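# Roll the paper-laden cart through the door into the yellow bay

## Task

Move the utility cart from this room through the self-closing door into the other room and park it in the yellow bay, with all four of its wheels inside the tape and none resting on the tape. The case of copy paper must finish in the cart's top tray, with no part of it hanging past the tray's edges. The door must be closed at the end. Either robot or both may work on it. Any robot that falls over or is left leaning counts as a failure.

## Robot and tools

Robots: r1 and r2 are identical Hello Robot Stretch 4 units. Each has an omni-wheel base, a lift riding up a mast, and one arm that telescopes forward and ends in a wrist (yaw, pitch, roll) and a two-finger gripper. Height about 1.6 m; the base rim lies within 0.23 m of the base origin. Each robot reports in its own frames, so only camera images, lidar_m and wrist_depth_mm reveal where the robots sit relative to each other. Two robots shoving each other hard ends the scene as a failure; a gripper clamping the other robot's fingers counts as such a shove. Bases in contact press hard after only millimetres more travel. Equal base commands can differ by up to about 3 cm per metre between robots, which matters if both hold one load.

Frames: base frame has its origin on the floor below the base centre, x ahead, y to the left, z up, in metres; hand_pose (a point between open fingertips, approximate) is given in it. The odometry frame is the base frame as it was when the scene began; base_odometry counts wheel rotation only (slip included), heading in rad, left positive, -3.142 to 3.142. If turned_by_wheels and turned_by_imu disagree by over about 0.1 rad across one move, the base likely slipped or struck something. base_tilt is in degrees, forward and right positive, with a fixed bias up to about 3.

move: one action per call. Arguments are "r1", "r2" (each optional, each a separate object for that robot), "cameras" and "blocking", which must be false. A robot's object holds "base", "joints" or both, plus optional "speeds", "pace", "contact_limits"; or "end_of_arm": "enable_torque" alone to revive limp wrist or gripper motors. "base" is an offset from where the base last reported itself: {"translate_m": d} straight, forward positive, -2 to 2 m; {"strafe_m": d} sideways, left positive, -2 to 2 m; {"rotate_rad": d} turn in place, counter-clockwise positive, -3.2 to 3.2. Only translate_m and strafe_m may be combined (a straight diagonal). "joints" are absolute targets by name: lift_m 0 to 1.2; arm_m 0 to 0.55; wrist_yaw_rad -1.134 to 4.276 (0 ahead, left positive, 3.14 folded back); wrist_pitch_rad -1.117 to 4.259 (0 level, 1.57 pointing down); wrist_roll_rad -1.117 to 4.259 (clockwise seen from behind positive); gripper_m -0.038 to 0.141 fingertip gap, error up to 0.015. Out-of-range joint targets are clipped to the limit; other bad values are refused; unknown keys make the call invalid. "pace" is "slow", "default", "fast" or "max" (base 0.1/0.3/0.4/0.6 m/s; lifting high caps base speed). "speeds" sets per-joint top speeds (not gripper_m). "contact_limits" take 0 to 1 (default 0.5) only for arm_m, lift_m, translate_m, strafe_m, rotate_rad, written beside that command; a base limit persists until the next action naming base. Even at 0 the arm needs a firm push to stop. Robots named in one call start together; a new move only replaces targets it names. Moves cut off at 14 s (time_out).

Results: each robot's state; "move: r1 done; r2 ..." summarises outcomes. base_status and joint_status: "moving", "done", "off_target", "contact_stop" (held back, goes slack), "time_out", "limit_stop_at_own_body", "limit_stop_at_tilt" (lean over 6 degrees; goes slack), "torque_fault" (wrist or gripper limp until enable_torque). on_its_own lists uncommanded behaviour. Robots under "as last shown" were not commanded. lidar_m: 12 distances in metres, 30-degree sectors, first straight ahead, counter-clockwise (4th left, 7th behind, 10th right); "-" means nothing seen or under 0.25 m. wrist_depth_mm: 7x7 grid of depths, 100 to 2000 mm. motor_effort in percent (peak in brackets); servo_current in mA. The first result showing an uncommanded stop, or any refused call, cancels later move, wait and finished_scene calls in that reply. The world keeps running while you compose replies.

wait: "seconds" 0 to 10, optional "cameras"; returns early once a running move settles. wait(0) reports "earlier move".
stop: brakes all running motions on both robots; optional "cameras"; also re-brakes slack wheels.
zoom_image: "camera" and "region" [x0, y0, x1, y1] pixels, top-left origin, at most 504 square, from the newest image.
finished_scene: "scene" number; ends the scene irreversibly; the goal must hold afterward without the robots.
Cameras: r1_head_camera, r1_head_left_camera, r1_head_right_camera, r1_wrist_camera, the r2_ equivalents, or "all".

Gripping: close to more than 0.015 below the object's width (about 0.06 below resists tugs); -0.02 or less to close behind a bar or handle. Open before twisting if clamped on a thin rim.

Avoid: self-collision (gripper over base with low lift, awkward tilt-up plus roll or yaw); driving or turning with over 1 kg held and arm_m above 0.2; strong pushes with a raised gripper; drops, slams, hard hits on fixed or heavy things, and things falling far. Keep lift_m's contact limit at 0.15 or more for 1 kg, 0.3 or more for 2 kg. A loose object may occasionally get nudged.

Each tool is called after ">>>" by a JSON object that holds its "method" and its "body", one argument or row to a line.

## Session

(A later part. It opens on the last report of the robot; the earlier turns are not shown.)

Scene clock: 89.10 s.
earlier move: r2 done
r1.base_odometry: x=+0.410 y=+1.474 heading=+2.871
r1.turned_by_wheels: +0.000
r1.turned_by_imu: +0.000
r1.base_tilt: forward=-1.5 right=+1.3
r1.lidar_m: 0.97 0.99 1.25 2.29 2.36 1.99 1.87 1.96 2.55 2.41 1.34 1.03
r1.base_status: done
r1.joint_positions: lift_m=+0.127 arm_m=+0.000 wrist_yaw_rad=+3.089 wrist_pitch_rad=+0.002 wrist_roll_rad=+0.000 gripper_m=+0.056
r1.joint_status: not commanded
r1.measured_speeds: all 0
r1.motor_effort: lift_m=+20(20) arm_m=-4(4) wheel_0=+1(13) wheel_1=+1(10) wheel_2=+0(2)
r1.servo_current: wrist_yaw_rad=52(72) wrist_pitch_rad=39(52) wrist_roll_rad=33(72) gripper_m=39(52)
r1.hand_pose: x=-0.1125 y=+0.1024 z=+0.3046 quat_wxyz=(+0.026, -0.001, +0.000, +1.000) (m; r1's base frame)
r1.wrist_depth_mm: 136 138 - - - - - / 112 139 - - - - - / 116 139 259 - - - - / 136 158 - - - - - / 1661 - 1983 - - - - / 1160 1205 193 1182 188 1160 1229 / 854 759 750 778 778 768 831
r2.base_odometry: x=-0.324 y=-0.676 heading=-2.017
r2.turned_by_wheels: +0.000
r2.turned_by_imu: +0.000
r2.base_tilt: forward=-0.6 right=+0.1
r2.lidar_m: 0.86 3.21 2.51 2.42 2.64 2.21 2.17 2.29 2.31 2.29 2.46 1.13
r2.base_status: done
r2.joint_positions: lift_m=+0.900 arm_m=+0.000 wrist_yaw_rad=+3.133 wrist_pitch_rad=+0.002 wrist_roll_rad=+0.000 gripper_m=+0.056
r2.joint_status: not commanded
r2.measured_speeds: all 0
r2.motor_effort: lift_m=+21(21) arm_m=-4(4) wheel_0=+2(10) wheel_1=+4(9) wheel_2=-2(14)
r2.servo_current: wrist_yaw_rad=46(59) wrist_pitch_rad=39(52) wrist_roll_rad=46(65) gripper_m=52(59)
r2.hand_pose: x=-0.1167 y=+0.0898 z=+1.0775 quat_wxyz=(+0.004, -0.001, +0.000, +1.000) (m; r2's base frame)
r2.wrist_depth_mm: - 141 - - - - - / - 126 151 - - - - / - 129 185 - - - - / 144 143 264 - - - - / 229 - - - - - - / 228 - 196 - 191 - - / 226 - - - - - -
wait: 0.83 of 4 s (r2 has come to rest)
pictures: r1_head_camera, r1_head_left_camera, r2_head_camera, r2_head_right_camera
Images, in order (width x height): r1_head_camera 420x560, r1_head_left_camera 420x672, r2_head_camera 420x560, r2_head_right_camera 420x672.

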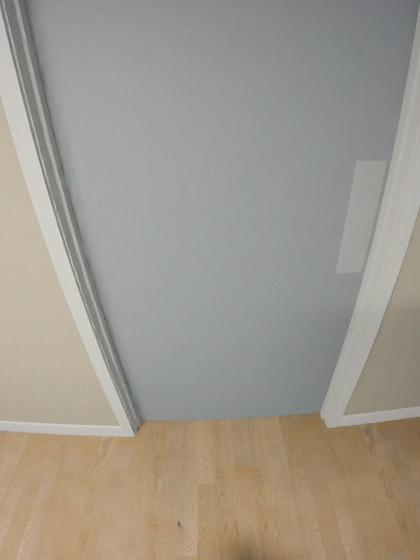

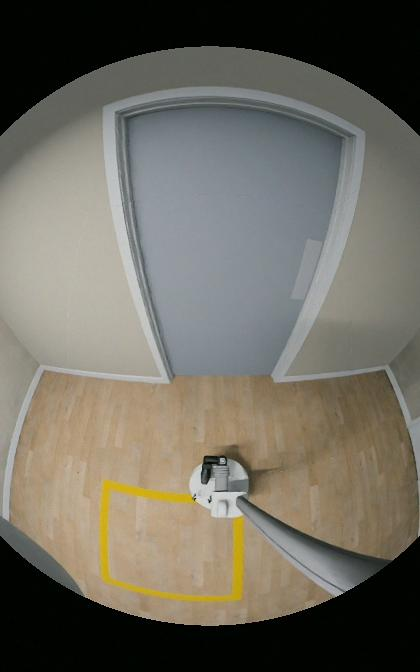

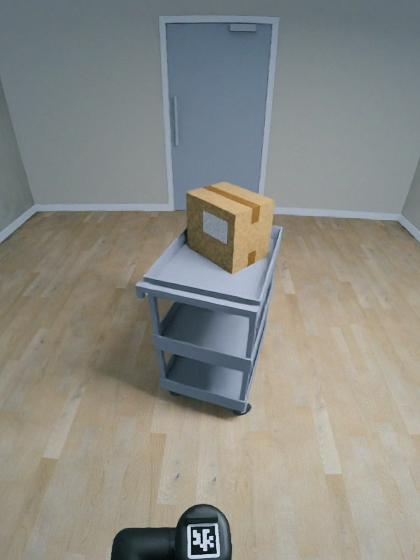

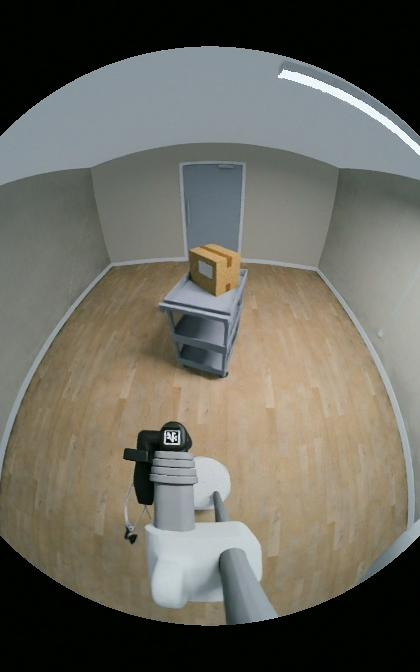

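>>> {"method": "move", "body": {
  "blocking": false,
  "r1": {"base":{"strafe_m":-0.14}},
  "r2": {"joints":{"wrist_yaw_rad":0,"gripper_m":0.1}}
}}

>>> {"method": "wait", "body": {
  "seconds": 3
}}

>>> {"method": "wait", "body": {
  "seconds": 3,
  "cameras": ["r2_wrist_camera","r2_head_camera"]
}}

Scene clock: 103.70 s.
move: r1 moving; r2 moving
r1.base_odometry: x=+0.419 y=+1.509 heading=+2.871
r1.turned_by_wheels: +0.000
r1.turned_by_imu: +0.000
r1.base_tilt: forward=-1.6 right=+1.2
r1.lidar_m: 0.97 1.00 1.24 2.30 2.40 1.96 1.86 1.98 2.50 2.37 1.33 1.02
r1.base_status: strafe_m moving
r1.joint_positions: lift_m=+0.127 arm_m=+0.000 wrist_yaw_rad=+3.089 wrist_pitch_rad=+0.002 wrist_roll_rad=+0.000 gripper_m=+0.056
r1.joint_status: not commanded
r1.measured_speeds: translate_m=+0.000 strafe_m=-0.142 rotate_rad=+0.000 lift_m=+0.000 arm_m=+0.000 wrist_yaw_rad=+0.000 wrist_pitch_rad=+0.000 wrist_roll_rad=+0.000
r1.motor_effort: lift_m=+20(20) arm_m=-4(4) wheel_0=+10(12) wheel_1=-9(9) wheel_2=+0(1)
r1.servo_current: wrist_yaw_rad=46(52) wrist_pitch_rad=39(46) wrist_roll_rad=46(59) gripper_m=39(46)
r1.hand_pose: x=-0.1125 y=+0.1024 z=+0.3046 quat_wxyz=(+0.026, -0.001, +0.000, +1.000) (m; r1's base frame)
r1.wrist_depth_mm: 137 138 - - - - - / 113 139 - - - - - / 117 140 260 - - - - / 137 160 291 - - - - / 1708 - 1921 - - - - / 1182 1182 191 1205 188 1182 1255 / 854 741 759 788 809 788 809
r2.base_odometry: x=-0.324 y=-0.676 heading=-2.017
r2.turned_by_wheels: +0.000
r2.turned_by_imu: +0.000
r2.base_tilt: forward=-0.7 right=+0.1
r2.lidar_m: 0.87 3.23 2.51 2.40 2.65 2.22 2.15 2.33 2.32 2.29 2.45 1.15
r2.base_status: not commanded
r2.joint_positions: lift_m=+0.900 arm_m=+0.000 wrist_yaw_rad=+2.570 wrist_pitch_rad=+0.002 wrist_roll_rad=+0.000 gripper_m=+0.075
r2.joint_status: wrist_yaw_rad moving; gripper_m moving
r2.measured_speeds: translate_m=+0.000 strafe_m=+0.000 rotate_rad=+0.000 lift_m=+0.000 arm_m=+0.000 wrist_yaw_rad=-1.739 wrist_pitch_rad=+0.000 wrist_roll_rad=+0.000
r2.motor_effort: lift_m=+21(21) arm_m=-4(4) wheel_0=+2(3) wheel_1=+3(4) wheel_2=-2(2)
r2.servo_current: wrist_yaw_rad=104(117) wrist_pitch_rad=39(46) wrist_roll_rad=39(52) gripper_m=104(104)
r2.hand_pose: x=-0.0243 y=+0.2296 z=+1.0775 quat_wxyz=(+0.282, -0.001, +0.000, +0.959) (m; r2's base frame)
r2.wrist_depth_mm: - - - - - - - / - - - - - - - / - - - - - - - / - - - - - - - / - - - - - - - / - - 190 - 190 - - / - - - - - - -
pictures: none

Scene clock: 104.90 s.
earlier move: r1 done; r2 moving
r1.base_odometry: x=+0.447 y=+1.609 heading=+2.871
r1.turned_by_wheels: +0.000
r1.turned_by_imu: -0.001
r1.base_tilt: forward=-1.6 right=+1.3
r1.lidar_m: 0.97 1.00 1.25 2.43 2.52 1.99 1.87 1.94 2.40 2.27 1.34 0.99
r1.base_status: done
r1.joint_positions: lift_m=+0.127 arm_m=+0.000 wrist_yaw_rad=+3.089 wrist_pitch_rad=+0.002 wrist_roll_rad=+0.000 gripper_m=+0.056
r1.joint_status: not commanded
r1.measured_speeds: all 0
r1.motor_effort: lift_m=+20(20) arm_m=-4(4) wheel_0=+2(13) wheel_1=+0(10) wheel_2=+0(1)
r1.servo_current: wrist_yaw_rad=39(65) wrist_pitch_rad=39(52) wrist_roll_rad=52(59) gripper_m=39(52)
r1.hand_pose: x=-0.1125 y=+0.1024 z=+0.3046 quat_wxyz=(+0.026, -0.001, +0.000, +1.000) (m; r1's base frame)
r1.wrist_depth_mm: 136 138 - - - - - / 112 139 - - - - - / 116 140 223 - - - - / 137 158 290 - - - - / 1661 - 1921 - - - - / 1182 1182 194 1182 188 1138 1138 / 842 741 759 788 788 778 798
r2.base_odometry: x=-0.324 y=-0.676 heading=-2.017
r2.turned_by_wheels: +0.000
r2.turned_by_imu: +0.000
r2.base_tilt: forward=-0.7 right=+0.1
r2.lidar_m: 0.85 3.20 2.50 2.42 2.61 2.20 2.15 2.30 2.37 2.30 2.46 1.16
r2.base_status: not commanded
r2.joint_positions: lift_m=+0.900 arm_m=+0.000 wrist_yaw_rad=+0.482 wrist_pitch_rad=+0.002 wrist_roll_rad=+0.000 gripper_m=+0.100
r2.joint_status: wrist_yaw_rad moving; the others done
r2.measured_speeds: translate_m=+0.000 strafe_m=+0.000 rotate_rad=+0.000 lift_m=+0.000 arm_m=+0.000 wrist_yaw_rad=-1.740 wrist_pitch_rad=+0.000 wrist_roll_rad=+0.000
r2.motor_effort: lift_m=+21(21) arm_m=-4(4) wheel_0=+2(3) wheel_1=+4(4) wheel_2=-2(2)
r2.servo_current: wrist_yaw_rad=91(150) wrist_pitch_rad=39(46) wrist_roll_rad=39(59) gripper_m=46(104)
r2.hand_pose: x=+0.4670 y=+0.0562 z=+1.0775 quat_wxyz=(+0.971, +0.000, +0.001, +0.239) (m; r2's base frame)
r2.wrist_depth_mm: - - - - - - - / - - - - - - - / - - - - - - - / - - - - - - - / - - - - - - 788 / - - 196 - 194 904 788 / - - - - - 668 544
wait: 1.20 of 3 s (r1 has come to rest)
pictures: none

Scene clock: 105.60 s.
earlier move: r2 done
r1.base_odometry: x=+0.447 y=+1.609 heading=+2.871
r1.turned_by_wheels: +0.000
r1.turned_by_imu: +0.000
r1.base_tilt: forward=-1.6 right=+1.3
r1.lidar_m: 0.97 1.02 1.27 2.43 2.52 1.96 1.85 1.96 2.40 2.26 1.35 1.00
r1.base_status: done
r1.joint_positions: lift_m=+0.127 arm_m=+0.000 wrist_yaw_rad=+3.089 wrist_pitch_rad=+0.002 wrist_roll_rad=+0.000 gripper_m=+0.056
r1.joint_status: not commanded
r1.measured_speeds: all 0
r1.motor_effort: lift_m=+20(20) arm_m=-4(4) wheel_0=+2(13) wheel_1=+0(10) wheel_2=+0(1)
r1.servo_current: wrist_yaw_rad=52(65) wrist_pitch_rad=39(52) wrist_roll_rad=39(72) gripper_m=39(52)
r1.hand_pose: x=-0.1125 y=+0.1024 z=+0.3046 quat_wxyz=(+0.026, -0.001, +0.000, +1.000) (m; r1's base frame)
r1.wrist_depth_mm: 136 138 - - - - - / 112 139 - - - - - / 116 140 223 - - - - / 137 158 290 - - - - / 1708 - 1983 - - - - / 1205 1182 195 1205 187 1160 1138 / 831 750 750 798 788 778 820
r2.base_odometry: x=-0.324 y=-0.676 heading=-2.017
r2.turned_by_wheels: +0.000
r2.turned_by_imu: +0.000
r2.base_tilt: forward=-0.6 right=+0.1
r2.lidar_m: 0.87 3.22 2.50 2.40 2.64 2.18 2.17 2.30 2.34 2.30 2.44 1.15
r2.base_status: not commanded
r2.joint_positions: lift_m=+0.900 arm_m=+0.000 wrist_yaw_rad=+0.003 wrist_pitch_rad=+0.002 wrist_roll_rad=+0.000 gripper_m=+0.100
r2.joint_status: all done
r2.measured_speeds: all 0
r2.motor_effort: lift_m=+21(21) arm_m=-4(4) wheel_0=+2(3) wheel_1=+3(4) wheel_2=-2(2)
r2.servo_current: wrist_yaw_rad=46(150) wrist_pitch_rad=46(46) wrist_roll_rad=46(59) gripper_m=46(104)
r2.hand_pose: x=+0.4596 y=-0.0866 z=+1.0775 quat_wxyz=(+1.000, +0.000, +0.001, +0.001) (m; r2's base frame)
r2.wrist_depth_mm: - - - - - - - / - - - - - - - / - - - - - - - / - - - - - - - / - - - 1078 960 - - / - - 190 976 194 - - / - - 854 - 1205 - -
wait: 0.70 of 3 s (r2 has come to rest)
pictures: r2_head_camera, r2_wrist_camera
Images, in order (width x height): r2_head_camera 420x560, r2_wrist_camera 616x392.

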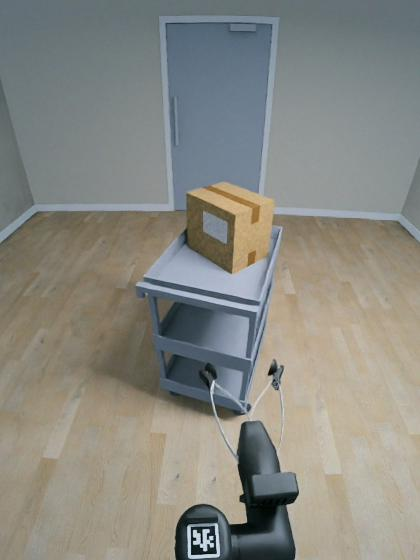

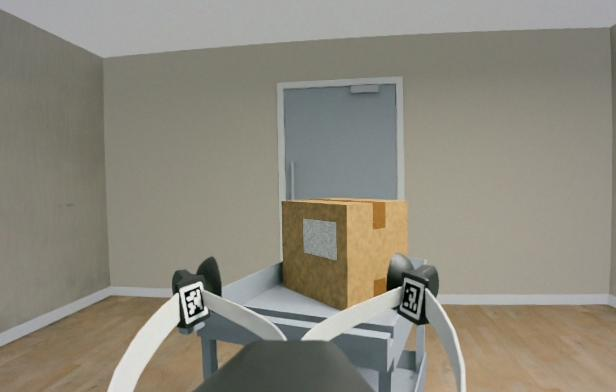

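>>> {"method": "move", "body": {
  "blocking": false,
  "r2": {"joints":{"lift_m":0.70,"wrist_roll_rad":1.57}}
}}

>>> {"method": "wait", "body": {
  "seconds": 3,
  "cameras": ["r2_wrist_camera","r2_head_camera"]
}}

Scene clock: 112.53 s.
move: r2 moving
r1: as last shown
r1.lidar_m: 0.96 1.03 1.26 2.42 2.48 1.98 1.86 1.96 2.41 2.27 1.35 1.00
r1.motor_effort: lift_m=+20(20) arm_m=-4(4) wheel_0=+2(2) wheel_1=+0(1) wheel_2=+0(0)
r1.servo_current: wrist_yaw_rad=65(65) wrist_pitch_rad=39(46) wrist_roll_rad=46(59) gripper_m=46(46)
r1.wrist_depth_mm: 136 138 - - - - - / 112 139 - - - - - / 116 139 223 - - - - / 137 158 290 - - - - / 1661 - - - - - - / 1182 1182 193 1182 187 1138 1118 / 831 741 750 798 798 768 809
r2.base_odometry: x=-0.324 y=-0.676 heading=-2.017
r2.turned_by_wheels: +0.000
r2.turned_by_imu: +0.000
r2.base_tilt: forward=-0.7 right=+0.1
r2.lidar_m: 0.88 3.23 2.51 2.43 2.64 2.17 2.16 2.32 2.33 2.29 2.47 1.13
r2.base_status: not commanded
r2.joint_positions: lift_m=+0.862 arm_m=+0.000 wrist_yaw_rad=+0.003 wrist_pitch_rad=+0.002 wrist_roll_rad=+0.589 gripper_m=+0.100
r2.joint_status: lift_m moving; wrist_roll_rad moving
r2.measured_speeds: translate_m=+0.000 strafe_m=+0.000 rotate_rad=+0.000 lift_m=-0.146 arm_m=+0.000 wrist_yaw_rad=+0.000 wrist_pitch_rad=+0.000 wrist_roll_rad=+1.820
r2.motor_effort: lift_m=+13(20) arm_m=-4(4) wheel_0=+2(3) wheel_1=+3(4) wheel_2=-2(2)
r2.servo_current: wrist_yaw_rad=59(59) wrist_pitch_rad=39(39) wrist_roll_rad=33(104) gripper_m=46(52)
r2.hand_pose: x=+0.4596 y=-0.0866 z=+1.0401 quat_wxyz=(+0.957, +0.290, +0.001, +0.001) (m; r2's base frame)
r2.wrist_depth_mm: - - - - - - - / - - - - - - - / - - - - - - - / - - - 1118 1025 - - / - - - 1160 960 - - / - - 195 768 187 1808 1618 / - - - - - - 1397
pictures: none

Scene clock: 113.93 s.
earlier move: r2 done
r1.base_odometry: x=+0.447 y=+1.609 heading=+2.871
r1.turned_by_wheels: +0.000
r1.turned_by_imu: +0.000
r1.base_tilt: forward=-1.6 right=+1.3
r1.lidar_m: 0.94 1.00 1.25 2.42 2.50 1.99 1.87 1.95 2.39 2.27 1.34 0.99
r1.base_status: not commanded
r1.joint_positions: lift_m=+0.127 arm_m=+0.000 wrist_yaw_rad=+3.089 wrist_pitch_rad=+0.002 wrist_roll_rad=+0.000 gripper_m=+0.056
r1.joint_status: not commanded
r1.measured_speeds: all 0
r1.motor_effort: lift_m=+20(20) arm_m=-4(4) wheel_0=+2(2) wheel_1=+0(1) wheel_2=+0(0)
r1.servo_current: wrist_yaw_rad=39(72) wrist_pitch_rad=46(46) wrist_roll_rad=33(65) gripper_m=39(46)
r1.hand_pose: x=-0.1125 y=+0.1024 z=+0.3046 quat_wxyz=(+0.026, -0.001, +0.000, +1.000) (m; r1's base frame)
r1.wrist_depth_mm: 136 139 - - - - - / 112 139 - - - - - / 116 139 223 - - - - / 137 159 290 - - - - / 1661 - 1983 - - - - / 1205 1205 194 1182 187 1160 1138 / 842 759 750 809 798 788 798
r2.base_odometry: x=-0.324 y=-0.676 heading=-2.017
r2.turned_by_wheels: +0.000
r2.turned_by_imu: +0.000
r2.base_tilt: forward=-0.7 right=+0.0
r2.lidar_m: 0.85 3.20 2.50 2.42 2.63 2.19 2.14 2.30 2.35 2.30 2.48 1.13
r2.base_status: not commanded
r2.joint_positions: lift_m=+0.700 arm_m=+0.000 wrist_yaw_rad=+0.003 wrist_pitch_rad=+0.002 wrist_roll_rad=+1.568 gripper_m=+0.100
r2.joint_status: all done
r2.measured_speeds: all 0
r2.motor_effort: lift_m=+14(20) arm_m=-4(4) wheel_0=+2(3) wheel_1=+3(4) wheel_2=-2(2)
r2.servo_current: wrist_yaw_rad=46(72) wrist_pitch_rad=39(46) wrist_roll_rad=46(117) gripper_m=46(59)
r2.hand_pose: x=+0.4596 y=-0.0866 z=+0.8781 quat_wxyz=(+0.708, +0.706, +0.002, +0.000) (m; r2's base frame)
r2.wrist_depth_mm: - - - - - 1661 1205 / - - - - - 1708 1229 / - - - 991 - 768 - / - - - 931 - 707 - / - - - 1098 - 759 - / - - 193 809 186 1464 1281 / - - - - - 1921 1229
wait: 1.40 of 3 s (r2 has come to rest)
pictures: r2_head_camera, r2_wrist_camera
Images, in order (width x height): r2_head_camera 420x560, r2_wrist_camera 616x392.

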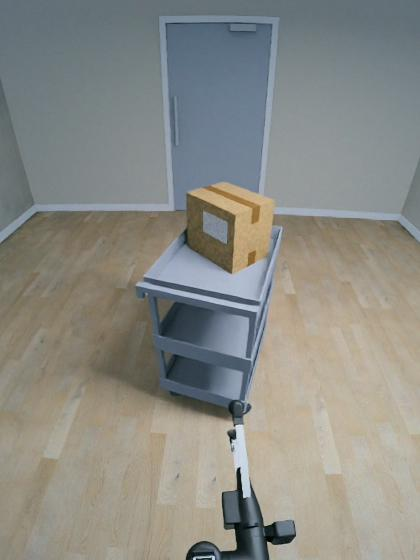

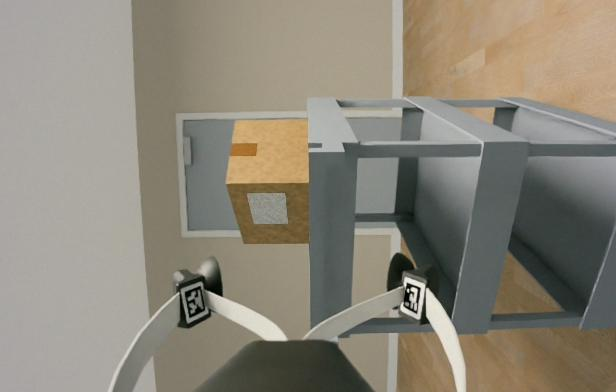

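>>> {"method": "zoom_image", "body": {
  "camera": "r2_wrist_camera",
  "region": [220, 80, 440, 350]
}}

>>> {"method": "zoom_image", "body": {
  "camera": "r2_head_camera",
  "region": [120, 170, 300, 350]
}}

Scaled by 1.867.

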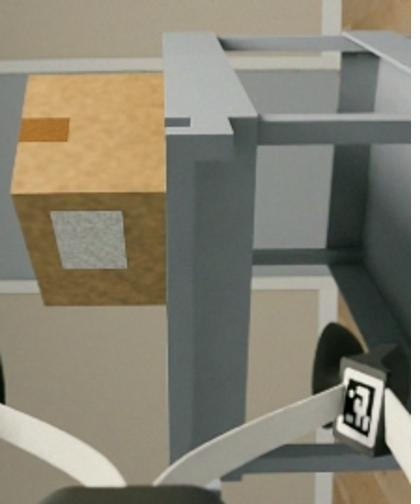

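Scaled by 2.800 from the camera's 420x560 image, which has a finer 1200x1600 frame.

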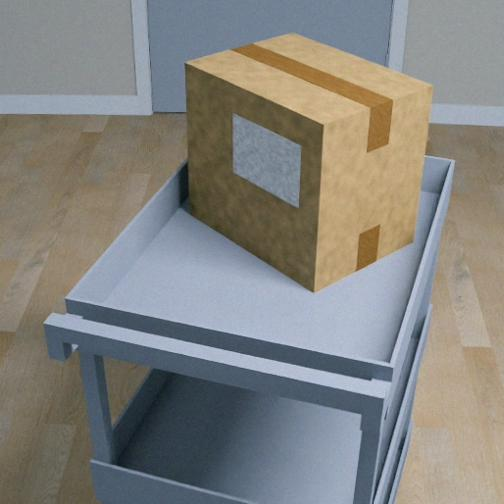

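>>> {"method": "move", "body": {
  "blocking": false,
  "r2": {"base":{"rotate_rad":-0.3}}
}}

>>> {"method": "wait", "body": {
  "seconds": 3
}}

>>> {"method": "move", "body": {
  "blocking": false,
  "r2": {"base":{"strafe_m":0.34}}
}}

>>> {"method": "wait", "body": {
  "seconds": 4,
  "cameras": ["r2_wrist_camera","r2_head_camera"]
}}

Scene clock: 149.80 s.
move: r2 moving
r1: as last shown
r1.base_tilt: forward=-1.5 right=+1.2
r1.lidar_m: 0.98 1.01 1.25 2.44 2.51 2.00 1.86 1.96 2.40 2.28 1.32 1.00
r1.motor_effort: lift_m=+20(20) arm_m=-4(4) wheel_0=+2(2) wheel_1=-1(1) wheel_2=+0(0)
r1.servo_current: wrist_yaw_rad=52(59) wrist_pitch_rad=33(46) wrist_roll_rad=52(72) gripper_m=46(52)
r1.wrist_depth_mm: 136 138 - - - - - / 112 139 - - - - - / 116 139 224 - - - - / 136 159 289 - - - - / 1708 - 1983 - - - - / 1182 1205 194 1182 187 1182 1138 / 831 741 750 798 778 778 820
r2.base_odometry: x=-0.324 y=-0.676 heading=-2.243
r2.turned_by_wheels: -0.226
r2.turned_by_imu: -0.219
r2.base_tilt: forward=-0.7 right=+0.1
r2.lidar_m: 0.87 0.95 2.68 2.41 2.46 2.36 2.14 2.17 2.51 2.30 2.32 2.91
r2.base_status: rotate_rad moving
r2.joint_positions: lift_m=+0.700 arm_m=+0.000 wrist_yaw_rad=+0.003 wrist_pitch_rad=+0.002 wrist_roll_rad=+1.568 gripper_m=+0.100
r2.joint_status: not commanded
r2.measured_speeds: translate_m=+0.001 strafe_m=+0.001 rotate_rad=-0.568 lift_m=+0.000 arm_m=+0.000 wrist_yaw_rad=-0.008 wrist_pitch_rad=+0.000 wrist_roll_rad=+0.000
r2.motor_effort: lift_m=+14(14) arm_m=-4(4) wheel_0=+6(10) wheel_1=+5(10) wheel_2=+5(10)
r2.servo_current: wrist_yaw_rad=46(65) wrist_pitch_rad=46(46) wrist_roll_rad=46(59) gripper_m=52(59)
r2.hand_pose: x=+0.4595 y=-0.0867 z=+0.8781 quat_wxyz=(+0.708, +0.706, +0.001, +0.000) (m; r2's base frame)
r2.wrist_depth_mm: - - - - - 1708 1205 / - - - - - 1808 1205 / - - - - - 1708 1205 / - - - - - 1618 1182 / - - - 976 - 707 - / - - 193 946 193 715 - / - - - - - - -
pictures: none

Scene clock: 150.37 s.
earlier move: r2 done
r1.base_odometry: x=+0.447 y=+1.609 heading=+2.871
r1.turned_by_wheels: +0.000
r1.turned_by_imu: +0.000
r1.base_tilt: forward=-1.5 right=+1.3
r1.lidar_m: 0.97 0.99 1.27 2.42 2.51 1.96 1.86 1.95 2.39 2.29 1.40 1.01
r1.base_status: not commanded
r1.joint_positions: lift_m=+0.127 arm_m=+0.000 wrist_yaw_rad=+3.089 wrist_pitch_rad=+0.002 wrist_roll_rad=+0.000 gripper_m=+0.056
r1.joint_status: not commanded
r1.measured_speeds: all 0
r1.motor_effort: lift_m=+20(20) arm_m=-4(4) wheel_0=+2(2) wheel_1=+0(1) wheel_2=+0(0)
r1.servo_current: wrist_yaw_rad=39(65) wrist_pitch_rad=52(52) wrist_roll_rad=65(72) gripper_m=46(52)
r1.hand_pose: x=-0.1125 y=+0.1024 z=+0.3046 quat_wxyz=(+0.026, -0.001, +0.000, +1.000) (m; r1's base frame)
r1.wrist_depth_mm: 136 138 - - - - - / 112 139 - - - - - / 116 139 224 - - - - / 137 158 289 - - - - / 1618 - 1983 - - - - / 1182 1205 193 1205 187 1160 1160 / 854 750 759 798 798 778 820
r2.base_odometry: x=-0.324 y=-0.676 heading=-2.316
r2.turned_by_wheels: -0.073
r2.turned_by_imu: -0.072
r2.base_tilt: forward=-0.7 right=+0.1
r2.lidar_m: 0.86 0.91 2.76 2.42 2.45 2.43 2.15 2.14 2.58 2.28 2.32 2.74
r2.base_status: done
r2.joint_positions: lift_m=+0.700 arm_m=+0.000 wrist_yaw_rad=+0.003 wrist_pitch_rad=+0.002 wrist_roll_rad=+1.568 gripper_m=+0.100
r2.joint_status: not commanded
r2.measured_speeds: all 0
r2.motor_effort: lift_m=+14(14) arm_m=-4(4) wheel_0=+4(10) wheel_1=+4(10) wheel_2=+5(10)
r2.servo_current: wrist_yaw_rad=39(65) wrist_pitch_rad=39(46) wrist_roll_rad=59(59) gripper_m=46(59)
r2.hand_pose: x=+0.4595 y=-0.0867 z=+0.8781 quat_wxyz=(+0.708, +0.706, +0.001, +0.000) (m; r2's base frame)
r2.wrist_depth_mm: - - - - - 1756 1182 / - - - - - 1756 1182 / - - - - - 1756 1205 / - - - - - 1756 1229 / - - - - - 1308 1098 / - - 193 931 193 699 - / - - - - - - -
wait: 0.57 of 3 s (r2 has come to rest)
pictures: none

Scene clock: 150.87 s.
move: r2 moving
r1: as last shown
r1.base_tilt: forward=-1.6 right=+1.2
r1.lidar_m: 0.97 1.01 1.24 2.42 2.50 1.97 1.87 1.95 2.40 2.28 1.37 0.99
r1.servo_current: wrist_yaw_rad=46(59) wrist_pitch_rad=33(46) wrist_roll_rad=52(65) gripper_m=39(46)
r1.wrist_depth_mm: 136 138 - - - - - / 112 139 - - - - - / 116 139 222 - - - - / 137 159 290 - - - - / 1661 - 1863 - - - - / 1182 1205 194 1182 187 1138 1118 / 854 759 741 809 778 778 820
r2.base_odometry: x=-0.297 y=-0.701 heading=-2.316
r2.turned_by_wheels: +0.000
r2.turned_by_imu: +0.000
r2.base_tilt: forward=-0.7 right=+0.1
r2.lidar_m: 0.86 0.92 2.73 2.39 2.41 2.48 2.16 2.18 2.59 2.34 2.35 2.82
r2.base_status: strafe_m moving
r2.joint_positions: lift_m=+0.700 arm_m=+0.000 wrist_yaw_rad=+0.003 wrist_pitch_rad=+0.002 wrist_roll_rad=+1.568 gripper_m=+0.100
r2.joint_status: not commanded
r2.measured_speeds: translate_m=-0.001 strafe_m=+0.139 rotate_rad=+0.005 lift_m=+0.000 arm_m=+0.000 wrist_yaw_rad=+0.000 wrist_pitch_rad=+0.000 wrist_roll_rad=+0.000
r2.motor_effort: lift_m=+14(14) arm_m=-4(4) wheel_0=-10(14) wheel_1=+11(11) wheel_2=+0(4)
r2.servo_current: wrist_yaw_rad=52(59) wrist_pitch_rad=39(46) wrist_roll_rad=46(52) gripper_m=46(52)
r2.hand_pose: x=+0.4595 y=-0.0867 z=+0.8781 quat_wxyz=(+0.708, +0.706, +0.001, +0.000) (m; r2's base frame)
r2.wrist_depth_mm: - - - - - 1708 1205 / - - - - - 1708 1182 / - - - - - 1756 1205 / - - - - - 1808 1205 / - - - 1098 - 976 - / - - 193 931 192 707 - / - - - - - - -
pictures: none

Scene clock: 152.83 s.
earlier move: r2 done
r1.base_odometry: x=+0.447 y=+1.609 heading=+2.871
r1.turned_by_wheels: +0.000
r1.turned_by_imu: +0.000
r1.base_tilt: forward=-1.6 right=+1.3
r1.lidar_m: 0.98 1.00 1.24 2.43 2.50 1.97 1.86 1.97 2.40 2.25 1.39 0.98
r1.base_status: not commanded
r1.joint_positions: lift_m=+0.127 arm_m=+0.000 wrist_yaw_rad=+3.089 wrist_pitch_rad=+0.002 wrist_roll_rad=+0.000 gripper_m=+0.056
r1.joint_status: not commanded
r1.measured_speeds: all 0
r1.motor_effort: lift_m=+20(20) arm_m=-4(4) wheel_0=+2(2) wheel_1=+0(1) wheel_2=+0(0)
r1.servo_current: wrist_yaw_rad=52(65) wrist_pitch_rad=39(52) wrist_roll_rad=46(65) gripper_m=39(52)
r1.hand_pose: x=-0.1125 y=+0.1024 z=+0.3046 quat_wxyz=(+0.026, -0.001, +0.000, +1.000) (m; r1's base frame)
r1.wrist_depth_mm: 136 138 - - - - - / 112 139 - - - - - / 116 139 224 - - - - / 136 158 290 - - - - / 1661 - 1983 - - - - / 1205 1205 193 1182 187 1138 1138 / 842 750 750 798 798 778 809
r2.base_odometry: x=-0.074 y=-0.907 heading=-2.316
r2.turned_by_wheels: +0.000
r2.turned_by_imu: +0.001
r2.base_tilt: forward=-0.7 right=+0.0
r2.lidar_m: 0.88 3.59 2.40 2.10 2.10 2.56 2.22 2.22 2.67 2.62 2.62 0.88
r2.base_status: done
r2.joint_positions: lift_m=+0.700 arm_m=+0.000 wrist_yaw_rad=+0.003 wrist_pitch_rad=+0.002 wrist_roll_rad=+1.568 gripper_m=+0.100
r2.joint_status: not commanded
r2.measured_speeds: all 0
r2.motor_effort: lift_m=+14(14) arm_m=-4(4) wheel_0=-1(14) wheel_1=+1(12) wheel_2=+0(4)
r2.servo_current: wrist_yaw_rad=52(59) wrist_pitch_rad=39(46) wrist_roll_rad=39(59) gripper_m=52(59)
r2.hand_pose: x=+0.4595 y=-0.0867 z=+0.8781 quat_wxyz=(+0.708, +0.706, +0.001, +0.000) (m; r2's base frame)
r2.wrist_depth_mm: - - - - - 1708 1182 / - - - - - 1708 1229 / - - - 1025 - 691 - / - - - 917 - 707 - / - - - 1025 - 723 - / - - 193 732 187 732 1281 / - - - - - 1921 1229
wait: 1.97 of 4 s (r2 has come to rest)
pictures: r2_head_camera, r2_wrist_camera
Images, in order (width x height): r2_head_camera 420x560, r2_wrist_camera 616x392.

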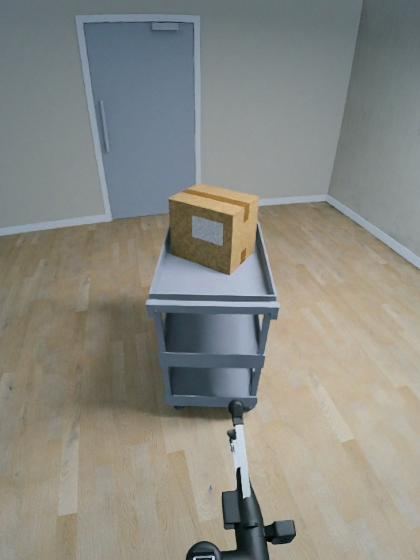

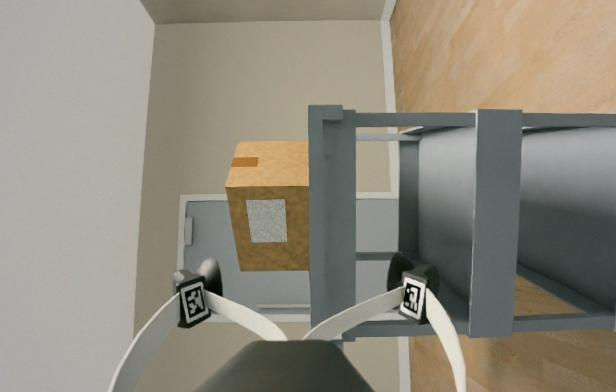

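>>> {"method": "zoom_image", "body": {
  "camera": "r2_wrist_camera",
  "region": [290, 90, 380, 210]
}}

>>> {"method": "zoom_image", "body": {
  "camera": "r2_head_camera",
  "region": [130, 170, 300, 340]
}}

Scaled by 4.200.

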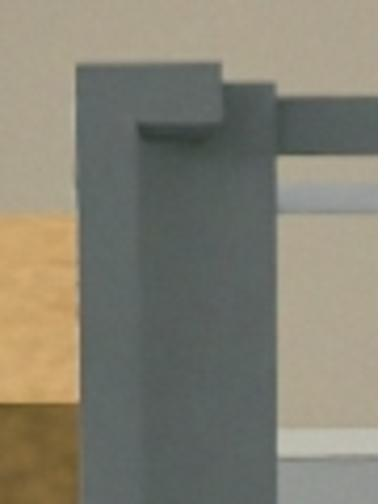

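Scaled by 2.965 from the camera's 420x560 image, which has a finer 1200x1600 frame.

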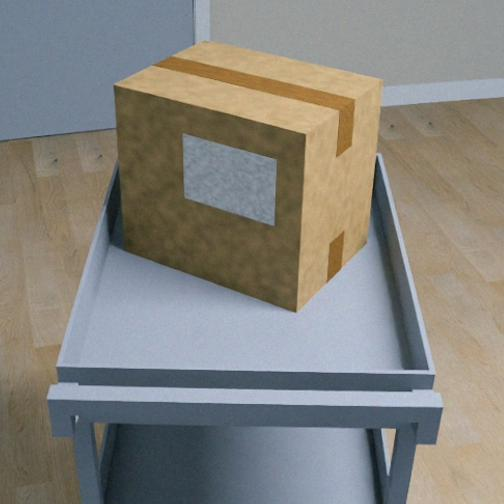

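>>> {"method": "move", "body": {
  "blocking": false,
  "r2": {"base":{"rotate_rad":-0.05},"joints":{"lift_m":0.687}}
}}

>>> {"method": "wait", "body": {
  "seconds": 2
}}

>>> {"method": "move", "body": {
  "blocking": false,
  "r2": {"base":{"translate_m":0.28}}
}}

>>> {"method": "wait", "body": {
  "seconds": 4,
  "cameras": ["r2_wrist_camera","r2_head_camera"]
}}

Scene clock: 165.73 s.
move: r2 moving
r1: as last shown
r1.lidar_m: 0.96 1.03 1.27 2.43 2.52 1.98 1.88 1.97 2.40 2.27 1.37 1.00
r1.motor_effort: lift_m=+20(20) arm_m=-4(4) wheel_0=+1(2) wheel_1=+0(0) wheel_2=+0(0)
r1.servo_current: wrist_yaw_rad=46(65) wrist_pitch_rad=39(46) wrist_roll_rad=52(65) gripper_m=46(46)
r1.wrist_depth_mm: 136 138 - - - - - / 112 139 - - - - - / 116 139 222 - - - - / 136 159 289 - - - - / 1661 - 1921 - - - - / 1160 1205 194 1182 187 1138 1160 / 854 741 750 798 798 778 809
r2.base_odometry: x=-0.074 y=-0.907 heading=-2.365
r2.turned_by_wheels: -0.049
r2.turned_by_imu: -0.047
r2.base_tilt: forward=-0.7 right=+0.1
r2.lidar_m: 0.87 3.51 2.46 2.09 2.10 2.46 2.22 2.21 2.59 2.64 2.64 3.06
r2.base_status: rotate_rad moving
r2.joint_positions: lift_m=+0.687 arm_m=+0.000 wrist_yaw_rad=+0.002 wrist_pitch_rad=+0.002 wrist_roll_rad=+1.568 gripper_m=+0.100
r2.joint_status: lift_m moving
r2.measured_speeds: all 0
r2.motor_effort: lift_m=+16(16) arm_m=-4(4) wheel_0=-2(7) wheel_1=+5(7) wheel_2=+5(8)
r2.servo_current: wrist_yaw_rad=46(59) wrist_pitch_rad=39(46) wrist_roll_rad=39(59) gripper_m=52(52)
r2.hand_pose: x=+0.4595 y=-0.0867 z=+0.8651 quat_wxyz=(+0.708, +0.706, +0.001, +0.000) (m; r2's base frame)
r2.wrist_depth_mm: - - - - - 1661 1182 / - - - - - 1708 1205 / - - - - - 1464 1205 / - - - 931 - 715 - / - - 1042 960 - 715 - / - - 194 715 194 732 - / - - - - - - 1182
pictures: none

Scene clock: 165.93 s.
earlier move: r2 done
r1.base_odometry: x=+0.447 y=+1.609 heading=+2.871
r1.turned_by_wheels: +0.000
r1.turned_by_imu: +0.000
r1.base_tilt: forward=-1.6 right=+1.2
r1.lidar_m: 0.97 0.99 1.26 2.42 2.51 1.98 1.87 1.92 2.41 2.27 1.34 0.98
r1.base_status: not commanded
r1.joint_positions: lift_m=+0.127 arm_m=+0.000 wrist_yaw_rad=+3.089 wrist_pitch_rad=+0.002 wrist_roll_rad=+0.000 gripper_m=+0.056
r1.joint_status: not commanded
r1.measured_speeds: all 0
r1.motor_effort: lift_m=+20(20) arm_m=-4(4) wheel_0=+2(2) wheel_1=+0(0) wheel_2=+0(0)
r1.servo_current: wrist_yaw_rad=59(65) wrist_pitch_rad=39(52) wrist_roll_rad=52(65) gripper_m=39(46)
r1.hand_pose: x=-0.1125 y=+0.1024 z=+0.3046 quat_wxyz=(+0.026, -0.001, +0.000, +1.000) (m; r1's base frame)
r1.wrist_depth_mm: 136 138 - - - - - / 112 138 - - - - - / 116 140 223 - - - - / 136 158 290 - - - - / 1661 - 1921 - - - - / 1182 1205 194 1182 188 1138 1160 / 842 759 741 798 788 778 809
r2.base_odometry: x=-0.074 y=-0.907 heading=-2.365
r2.turned_by_wheels: +0.000
r2.turned_by_imu: +0.000
r2.base_tilt: forward=-0.7 right=+0.1
r2.lidar_m: 0.86 3.53 2.48 2.10 2.10 2.49 2.22 2.20 2.60 2.61 2.60 3.06
r2.base_status: done
r2.joint_positions: lift_m=+0.687 arm_m=+0.000 wrist_yaw_rad=+0.002 wrist_pitch_rad=+0.002 wrist_roll_rad=+1.568 gripper_m=+0.100
r2.joint_status: all done
r2.measured_speeds: all 0
r2.motor_effort: lift_m=+14(16) arm_m=-4(4) wheel_0=+3(7) wheel_1=+5(7) wheel_2=+5(8)
r2.servo_current: wrist_yaw_rad=52(59) wrist_pitch_rad=46(46) wrist_roll_rad=39(65) gripper_m=52(52)
r2.hand_pose: x=+0.4595 y=-0.0867 z=+0.8651 quat_wxyz=(+0.708, +0.706, +0.001, +0.000) (m; r2's base frame)
r2.wrist_depth_mm: - - - - - 1756 1182 / - - - - - 1756 1182 / - - - - - 1430 1205 / - - - 946 - 707 - / - - 1060 960 - 723 - / - - 193 715 193 715 - / - - - - - - 1160
wait: 0.20 of 2 s (r2 has come to rest)
pictures: none

Scene clock: 166.43 s.
move: r2 moving
r1: as last shown
r1.lidar_m: 0.96 1.00 1.26 2.42 2.50 1.99 1.86 1.96 2.41 2.25 1.39 1.00
r1.servo_current: wrist_yaw_rad=52(65) wrist_pitch_rad=46(46) wrist_roll_rad=46(59) gripper_m=39(46)
r1.wrist_depth_mm: 136 139 - - - - - / 112 139 - - - - - / 116 139 222 - - - - / 137 158 289 - - - - / 1708 - 1921 - - - - / 1182 1205 193 1229 187 1160 1118 / 820 750 759 798 798 788 820
r2.base_odometry: x=-0.096 y=-0.929 heading=-2.365
r2.turned_by_wheels: +0.000
r2.turned_by_imu: +0.000
r2.base_tilt: forward=-0.7 right=+0.0
r2.lidar_m: 0.84 3.51 2.47 2.12 2.10 2.48 2.25 2.23 2.63 2.62 2.61 0.91
r2.base_status: translate_m moving
r2.joint_positions: lift_m=+0.687 arm_m=+0.000 wrist_yaw_rad=+0.002 wrist_pitch_rad=+0.002 wrist_roll_rad=+1.568 gripper_m=+0.100
r2.joint_status: not commanded
r2.measured_speeds: translate_m=+0.121 strafe_m=+0.000 rotate_rad=-0.004 lift_m=+0.000 arm_m=+0.000 wrist_yaw_rad=+0.000 wrist_pitch_rad=+0.000 wrist_roll_rad=+0.000
r2.motor_effort: lift_m=+14(14) arm_m=-4(4) wheel_0=+6(10) wheel_1=+8(10) wheel_2=-13(13)
r2.servo_current: wrist_yaw_rad=39(52) wrist_pitch_rad=39(46) wrist_roll_rad=39(59) gripper_m=46(52)
r2.hand_pose: x=+0.4595 y=-0.0867 z=+0.8651 quat_wxyz=(+0.708, +0.706, +0.001, +0.000) (m; r2's base frame)
r2.wrist_depth_mm: - - - - - 1756 1182 / - - - - - 1708 1205 / - - - - - 1537 1205 / - - - 917 - 691 - / - - 1008 931 - 683 - / - - 193 699 191 699 - / - - - - - - 1205
pictures: none

Scene clock: 168.33 s.
earlier move: r2 done
r1.base_odometry: x=+0.447 y=+1.609 heading=+2.871
r1.turned_by_wheels: +0.000
r1.turned_by_imu: +0.000
r1.base_tilt: forward=-1.6 right=+1.3
r1.lidar_m: 0.98 1.03 1.24 2.42 2.50 1.96 1.86 1.96 2.40 2.29 1.37 0.99
r1.base_status: not commanded
r1.joint_positions: lift_m=+0.127 arm_m=+0.000 wrist_yaw_rad=+3.089 wrist_pitch_rad=+0.002 wrist_roll_rad=+0.000 gripper_m=+0.056
r1.joint_status: not commanded
r1.measured_speeds: all 0
r1.motor_effort: lift_m=+20(20) arm_m=-4(4) wheel_0=+1(3) wheel_1=+0(0) wheel_2=+0(0)
r1.servo_current: wrist_yaw_rad=59(65) wrist_pitch_rad=39(52) wrist_roll_rad=39(65) gripper_m=39(46)
r1.hand_pose: x=-0.1125 y=+0.1024 z=+0.3046 quat_wxyz=(+0.026, -0.001, +0.000, +1.000) (m; r1's base frame)
r1.wrist_depth_mm: 136 138 - - - - - / 112 139 - - - - - / 116 140 223 - - - - / 137 158 290 - - - - / 1708 - 1921 - - - - / 1182 1205 194 1182 187 1160 1118 / 842 759 750 809 798 768 809
r2.base_odometry: x=-0.274 y=-1.103 heading=-2.365
r2.turned_by_wheels: +0.000
r2.turned_by_imu: +0.000
r2.base_tilt: forward=-0.7 right=+0.0
r2.lidar_m: 0.59 0.62 2.54 2.18 2.19 2.55 2.49 2.49 2.90 2.55 2.58 0.62
r2.base_status: done
r2.joint_positions: lift_m=+0.687 arm_m=+0.000 wrist_yaw_rad=+0.002 wrist_pitch_rad=+0.002 wrist_roll_rad=+1.568 gripper_m=+0.100
r2.joint_status: not commanded
r2.measured_speeds: all 0
r2.motor_effort: lift_m=+14(14) arm_m=-4(4) wheel_0=+4(12) wheel_1=+3(10) wheel_2=-4(14)
r2.servo_current: wrist_yaw_rad=59(59) wrist_pitch_rad=46(46) wrist_roll_rad=52(65) gripper_m=52(59)
r2.hand_pose: x=+0.4595 y=-0.0867 z=+0.8651 quat_wxyz=(+0.708, +0.706, +0.001, +0.000) (m; r2's base frame)
r2.wrist_depth_mm: - - - - - 1708 1182 / - - - - - 1756 1205 / - - - 433 436 436 430 / - - 707 436 1042 - 433 / - - 691 436 439 - 436 / - - 193 439 193 - 439 / - - - - - - -
wait: 1.90 of 4 s (r2 has come to rest)
pictures: r2_head_camera, r2_wrist_camera
Images, in order (width x height): r2_head_camera 420x560, r2_wrist_camera 616x392.

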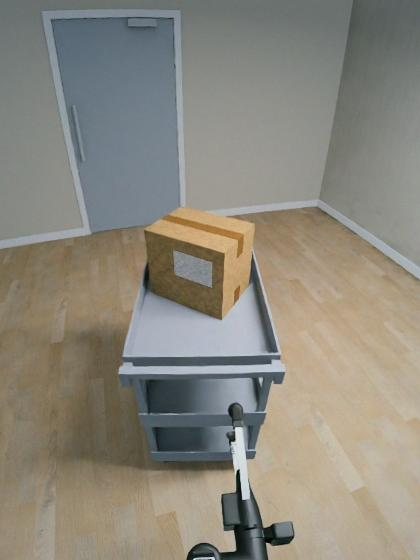

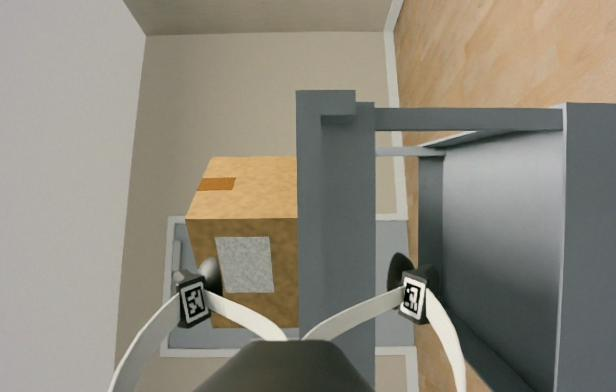

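>>> {"method": "move", "body": {
  "blocking": false,
  "r2": {"base":{"translate_m":0.235,"strafe_m":0.06},"pace":"slow","contact_limits":{"translate_m":0.2}}
}}

>>> {"method": "wait", "body": {
  "seconds": 5,
  "cameras": ["r2_wrist_camera","r2_head_camera"]
}}

Scene clock: 175.03 s.
move: r2 moving
r1: as last shown
r1.lidar_m: 0.97 1.02 1.23 2.42 2.51 1.97 1.86 1.93 2.39 2.26 1.36 0.99
r1.motor_effort: lift_m=+20(20) arm_m=-4(4) wheel_0=+2(2) wheel_1=-1(1) wheel_2=+0(0)
r1.servo_current: wrist_yaw_rad=59(59) wrist_pitch_rad=33(52) wrist_roll_rad=52(65) gripper_m=39(46)
r1.wrist_depth_mm: 136 138 - - - - - / 112 139 - - - - - / 116 140 223 - - - - / 137 159 291 - - - - / 1661 - 1921 - - - - / 1160 1205 194 1182 187 1160 1118 / 854 750 759 788 788 778 820
r2.base_odometry: x=-0.280 y=-1.114 heading=-2.365
r2.turned_by_wheels: +0.000
r2.turned_by_imu: +0.001
r2.base_tilt: forward=-0.7 right=+0.1
r2.lidar_m: 0.57 0.62 2.56 2.20 2.20 2.54 2.52 2.50 2.93 2.55 2.58 0.60
r2.base_status: translate_m moving; strafe_m moving
r2.joint_positions: lift_m=+0.687 arm_m=+0.000 wrist_yaw_rad=+0.002 wrist_pitch_rad=+0.002 wrist_roll_rad=+1.568 gripper_m=+0.100
r2.joint_status: not commanded
r2.measured_speeds: translate_m=+0.048 strafe_m=+0.013 rotate_rad=-0.002 lift_m=+0.000 arm_m=+0.000 wrist_yaw_rad=+0.000 wrist_pitch_rad=+0.000 wrist_roll_rad=+0.000
r2.motor_effort: lift_m=+14(14) arm_m=-4(4) wheel_0=+6(11) wheel_1=+7(8) wheel_2=-10(10)
r2.servo_current: wrist_yaw_rad=46(52) wrist_pitch_rad=39(46) wrist_roll_rad=46(52) gripper_m=52(59)
r2.contact_limits: translate_m 0.2
r2.hand_pose: x=+0.4595 y=-0.0867 z=+0.8651 quat_wxyz=(+0.708, +0.706, +0.001, +0.000) (m; r2's base frame)
r2.wrist_depth_mm: - - - - - 1708 1182 / - - - - - 1661 1138 / - - - 421 424 654 418 / - - 699 421 1025 - 421 / - - 683 424 427 - 421 / - - 193 424 193 - - / - - - - - - -
pictures: none

Scene clock: 178.20 s.
earlier move: r2 done
r1.base_odometry: x=+0.447 y=+1.609 heading=+2.871
r1.turned_by_wheels: +0.000
r1.turned_by_imu: +0.000
r1.base_tilt: forward=-1.6 right=+1.3
r1.lidar_m: 0.97 1.01 1.26 2.43 2.52 1.99 1.84 1.97 2.39 2.28 1.36 0.98
r1.base_status: not commanded
r1.joint_positions: lift_m=+0.127 arm_m=+0.000 wrist_yaw_rad=+3.089 wrist_pitch_rad=+0.002 wrist_roll_rad=+0.000 gripper_m=+0.056
r1.joint_status: not commanded
r1.measured_speeds: all 0
r1.motor_effort: lift_m=+20(20) arm_m=-4(4) wheel_0=+2(2) wheel_1=+0(1) wheel_2=+0(0)
r1.servo_current: wrist_yaw_rad=59(72) wrist_pitch_rad=46(52) wrist_roll_rad=59(65) gripper_m=46(46)
r1.hand_pose: x=-0.1125 y=+0.1024 z=+0.3046 quat_wxyz=(+0.026, -0.001, +0.000, +1.000) (m; r1's base frame)
r1.wrist_depth_mm: 136 138 - - - - - / 112 139 - - - - - / 116 139 222 - - - - / 137 158 289 - - - - / 1618 - 1921 - - - - / 1182 1182 193 1205 187 1160 1138 / 842 759 759 788 788 778 831
r2.base_odometry: x=-0.399 y=-1.310 heading=-2.365
r2.turned_by_wheels: +0.000
r2.turned_by_imu: +0.001
r2.base_tilt: forward=-0.6 right=+0.1
r2.lidar_m: 0.39 0.44 2.56 2.20 2.19 2.53 2.72 2.74 2.95 2.56 2.54 0.43
r2.base_status: done
r2.joint_positions: lift_m=+0.687 arm_m=+0.000 wrist_yaw_rad=-0.003 wrist_pitch_rad=+0.002 wrist_roll_rad=+1.568 gripper_m=+0.100
r2.joint_status: not commanded
r2.measured_speeds: all 0
r2.motor_effort: lift_m=+14(14) arm_m=+4(5) wheel_0=+5(11) wheel_1=+5(9) wheel_2=-9(13)
r2.servo_current: wrist_yaw_rad=46(59) wrist_pitch_rad=39(46) wrist_roll_rad=46(65) gripper_m=52(59)
r2.contact_limits: translate_m 0.2
r2.hand_pose: x=+0.4590 y=-0.0883 z=+0.8651 quat_wxyz=(+0.708, +0.706, -0.001, -0.002) (m; r2's base frame)
r2.wrist_depth_mm: - - - 244 244 1708 1182 / - - - 185 244 1618 - / - - 585 184 244 842 - / - - 477 185 245 - - / - - 508 185 245 - - / - - 195 184 195 - - / - - - - 244 1618 -
wait: 3.17 of 5 s (r2 has come to rest)
pictures: r2_head_camera, r2_wrist_camera
Images, in order (width x height): r2_head_camera 420x560, r2_wrist_camera 616x392.

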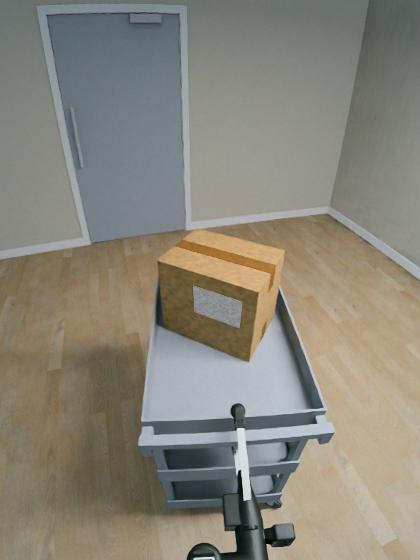

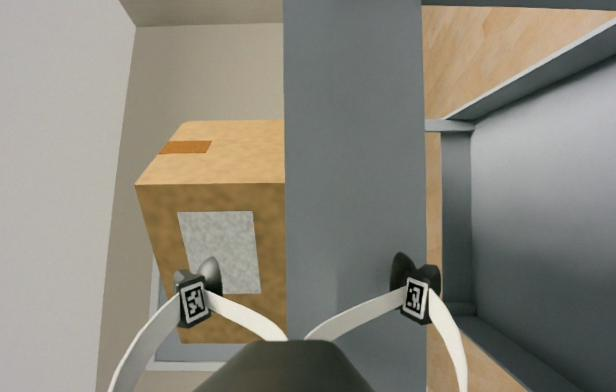

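>>> {"method": "move", "body": {
  "blocking": false,
  "r2": {"joints":{"gripper_m":-0.03}}
}}

>>> {"method": "wait", "body": {
  "seconds": 3
}}

>>> {"method": "wait", "body": {
  "seconds": 0.2,
  "cameras": ["r2_wrist_camera"]
}}

Scene clock: 184.70 s.
move: r2 moving
r1: as last shown
r1.lidar_m: 0.98 1.00 1.23 2.43 2.49 1.98 1.87 1.96 2.42 2.27 1.35 0.98
r1.motor_effort: lift_m=+20(20) arm_m=-4(4) wheel_0=+2(3) wheel_1=+0(0) wheel_2=+0(0)
r1.servo_current: wrist_yaw_rad=52(65) wrist_pitch_rad=46(52) wrist_roll_rad=59(59) gripper_m=33(46)
r1.wrist_depth_mm: 136 138 - - - - - / 112 139 - - - - - / 116 139 222 - - - - / 136 159 290 - - - - / 1708 - 1983 - - - - / 1160 1182 194 1205 187 1160 1138 / 831 741 750 798 798 768 820
r2.base_odometry: x=-0.399 y=-1.310 heading=-2.365
r2.turned_by_wheels: +0.000
r2.turned_by_imu: +0.000
r2.base_tilt: forward=-0.7 right=+0.0
r2.lidar_m: 0.39 0.45 2.55 2.18 2.20 2.54 2.74 2.74 2.93 2.55 2.54 0.44
r2.base_status: not commanded
r2.joint_positions: lift_m=+0.687 arm_m=+0.000 wrist_yaw_rad=-0.003 wrist_pitch_rad=+0.002 wrist_roll_rad=+1.568 gripper_m=+0.083
r2.joint_status: gripper_m moving
r2.measured_speeds: translate_m=+0.000 strafe_m=+0.000 rotate_rad=+0.000 lift_m=+0.000 arm_m=+0.000 wrist_yaw_rad=+0.000 wrist_pitch_rad=+0.007 wrist_roll_rad=+0.000
r2.motor_effort: lift_m=+14(14) arm_m=+4(4) wheel_0=+4(5) wheel_1=+5(5) wheel_2=-10(10)
r2.servo_current: wrist_yaw_rad=52(52) wrist_pitch_rad=39(46) wrist_roll_rad=59(59) gripper_m=124(124)
r2.contact_limits: translate_m 0.2
r2.hand_pose: x=+0.4590 y=-0.0883 z=+0.8648 quat_wxyz=(+0.708, +0.706, +0.000, -0.002) (m; r2's base frame)
r2.wrist_depth_mm: - - - 185 245 1661 1182 / - - - 185 245 1708 - / - - 585 185 245 831 - / - - 480 184 244 842 - / - - 508 185 244 854 - / - - 194 185 193 - - / - - - - 245 1708 -
pictures: none

Scene clock: 186.20 s.
earlier move: r2 done
r1.base_odometry: x=+0.447 y=+1.609 heading=+2.871
r1.turned_by_wheels: +0.000
r1.turned_by_imu: +0.000
r1.base_tilt: forward=-1.6 right=+1.3
r1.lidar_m: 0.97 1.02 1.27 2.43 2.51 1.96 1.86 1.95 2.40 2.27 1.36 0.99
r1.base_status: not commanded
r1.joint_positions: lift_m=+0.127 arm_m=+0.000 wrist_yaw_rad=+3.089 wrist_pitch_rad=+0.002 wrist_roll_rad=+0.000 gripper_m=+0.056
r1.joint_status: not commanded
r1.measured_speeds: all 0
r1.motor_effort: lift_m=+20(20) arm_m=-4(4) wheel_0=+1(3) wheel_1=+0(1) wheel_2=+0(0)
r1.servo_current: wrist_yaw_rad=46(78) wrist_pitch_rad=52(52) wrist_roll_rad=59(72) gripper_m=39(52)
r1.hand_pose: x=-0.1125 y=+0.1024 z=+0.3046 quat_wxyz=(+0.026, -0.001, +0.000, +1.000) (m; r1's base frame)
r1.wrist_depth_mm: 136 138 - - - - - / 112 139 - - - - - / 116 139 223 - - - - / 136 158 289 - - - - / 1708 - 1921 - - - - / 1182 1182 193 1182 187 1160 1118 / 842 759 759 798 798 778 831
r2.base_odometry: x=-0.399 y=-1.311 heading=-2.365
r2.turned_by_wheels: +0.000
r2.turned_by_imu: +0.000
r2.base_tilt: forward=-0.6 right=+0.1
r2.lidar_m: 0.36 0.41 2.54 2.21 2.20 2.53 2.73 2.74 2.93 2.52 2.55 0.43
r2.base_status: not commanded
r2.joint_positions: lift_m=+0.687 arm_m=+0.000 wrist_yaw_rad=+0.000 wrist_pitch_rad=+0.005 wrist_roll_rad=+1.568 gripper_m=-0.028
r2.joint_status: all done
r2.measured_speeds: all 0
r2.motor_effort: lift_m=+16(17) arm_m=+4(5) wheel_0=+4(5) wheel_1=+3(5) wheel_2=-4(10)
r2.servo_current: wrist_yaw_rad=52(65) wrist_pitch_rad=52(52) wrist_roll_rad=39(59) gripper_m=130(299)
r2.contact_limits: translate_m 0.2
r2.hand_pose: x=+0.4593 y=-0.0874 z=+0.8637 quat_wxyz=(+0.708, +0.706, +0.002, -0.002) (m; r2's base frame)
r2.wrist_depth_mm: - - - 169 229 1661 1182 / - - - 169 229 1576 - / - - 539 170 230 820 - / - 480 462 171 231 831 - / - - 508 171 233 854 - / - - 185 172 179 - - / - - - - 235 1618 -
wait: 1.50 of 3 s (r2 has come to rest)
pictures: none

Scene clock: 186.40 s.
r1.base_odometry: x=+0.447 y=+1.609 heading=+2.871
r1.turned_by_wheels: +0.000
r1.turned_by_imu: +0.000
r1.base_tilt: forward=-1.6 right=+1.3
r1.lidar_m: 0.96 1.00 1.24 2.42 2.49 1.98 1.87 1.96 2.39 2.27 1.36 1.00
r1.base_status: not commanded
r1.joint_positions: lift_m=+0.127 arm_m=+0.000 wrist_yaw_rad=+3.089 wrist_pitch_rad=+0.002 wrist_roll_rad=+0.000 gripper_m=+0.056
r1.joint_status: not commanded
r1.measured_speeds: all 0
r1.motor_effort: lift_m=+20(20) arm_m=-4(4) wheel_0=+2(3) wheel_1=+0(1) wheel_2=+0(0)
r1.servo_current: wrist_yaw_rad=52(78) wrist_pitch_rad=33(52) wrist_roll_rad=33(72) gripper_m=39(52)
r1.hand_pose: x=-0.1125 y=+0.1024 z=+0.3046 quat_wxyz=(+0.026, -0.001, +0.000, +1.000) (m; r1's base frame)
r1.wrist_depth_mm: 136 138 - - - - - / 112 139 - - - - - / 116 139 223 - - - - / 136 159 290 - - - - / 1661 - 1983 - - - - / 1182 1205 194 1205 187 1160 1118 / 842 750 750 809 788 778 809
r2.base_odometry: x=-0.399 y=-1.311 heading=-2.365
r2.turned_by_wheels: +0.000
r2.turned_by_imu: +0.000
r2.base_tilt: forward=-0.6 right=+0.1
r2.lidar_m: 0.38 0.38 2.54 2.21 2.20 2.55 2.72 2.75 2.95 2.55 2.56 0.44
r2.base_status: not commanded
r2.joint_positions: lift_m=+0.687 arm_m=+0.000 wrist_yaw_rad=+0.000 wrist_pitch_rad=+0.005 wrist_roll_rad=+1.568 gripper_m=-0.028
r2.joint_status: all done
r2.measured_speeds: all 0
r2.motor_effort: lift_m=+16(17) arm_m=+4(5) wheel_0=+4(5) wheel_1=+4(5) wheel_2=-4(10)
r2.servo_current: wrist_yaw_rad=39(65) wrist_pitch_rad=52(52) wrist_roll_rad=39(59) gripper_m=130(299)
r2.contact_limits: translate_m 0.2
r2.hand_pose: x=+0.4593 y=-0.0874 z=+0.8637 quat_wxyz=(+0.708, +0.706, +0.002, -0.002) (m; r2's base frame)
r2.wrist_depth_mm: - - - 168 229 1661 1182 / - - - 169 229 1576 - / - - 539 171 229 842 - / - 480 459 171 231 831 - / - - 512 172 232 831 - / - - 185 172 179 - - / - - - - 235 1618 -
wait: 0.20 s; no rest
pictures: r2_wrist_camera
Images, in order (width x height): r2_wrist_camera 616x392.

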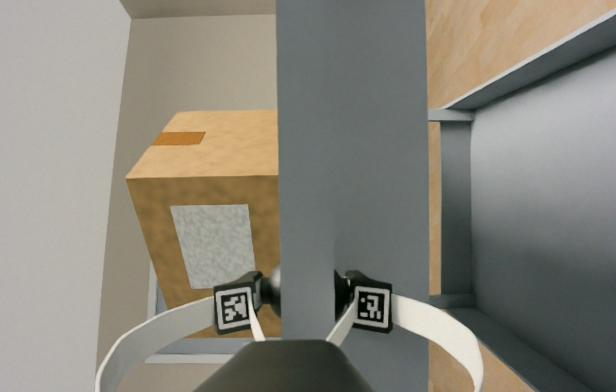

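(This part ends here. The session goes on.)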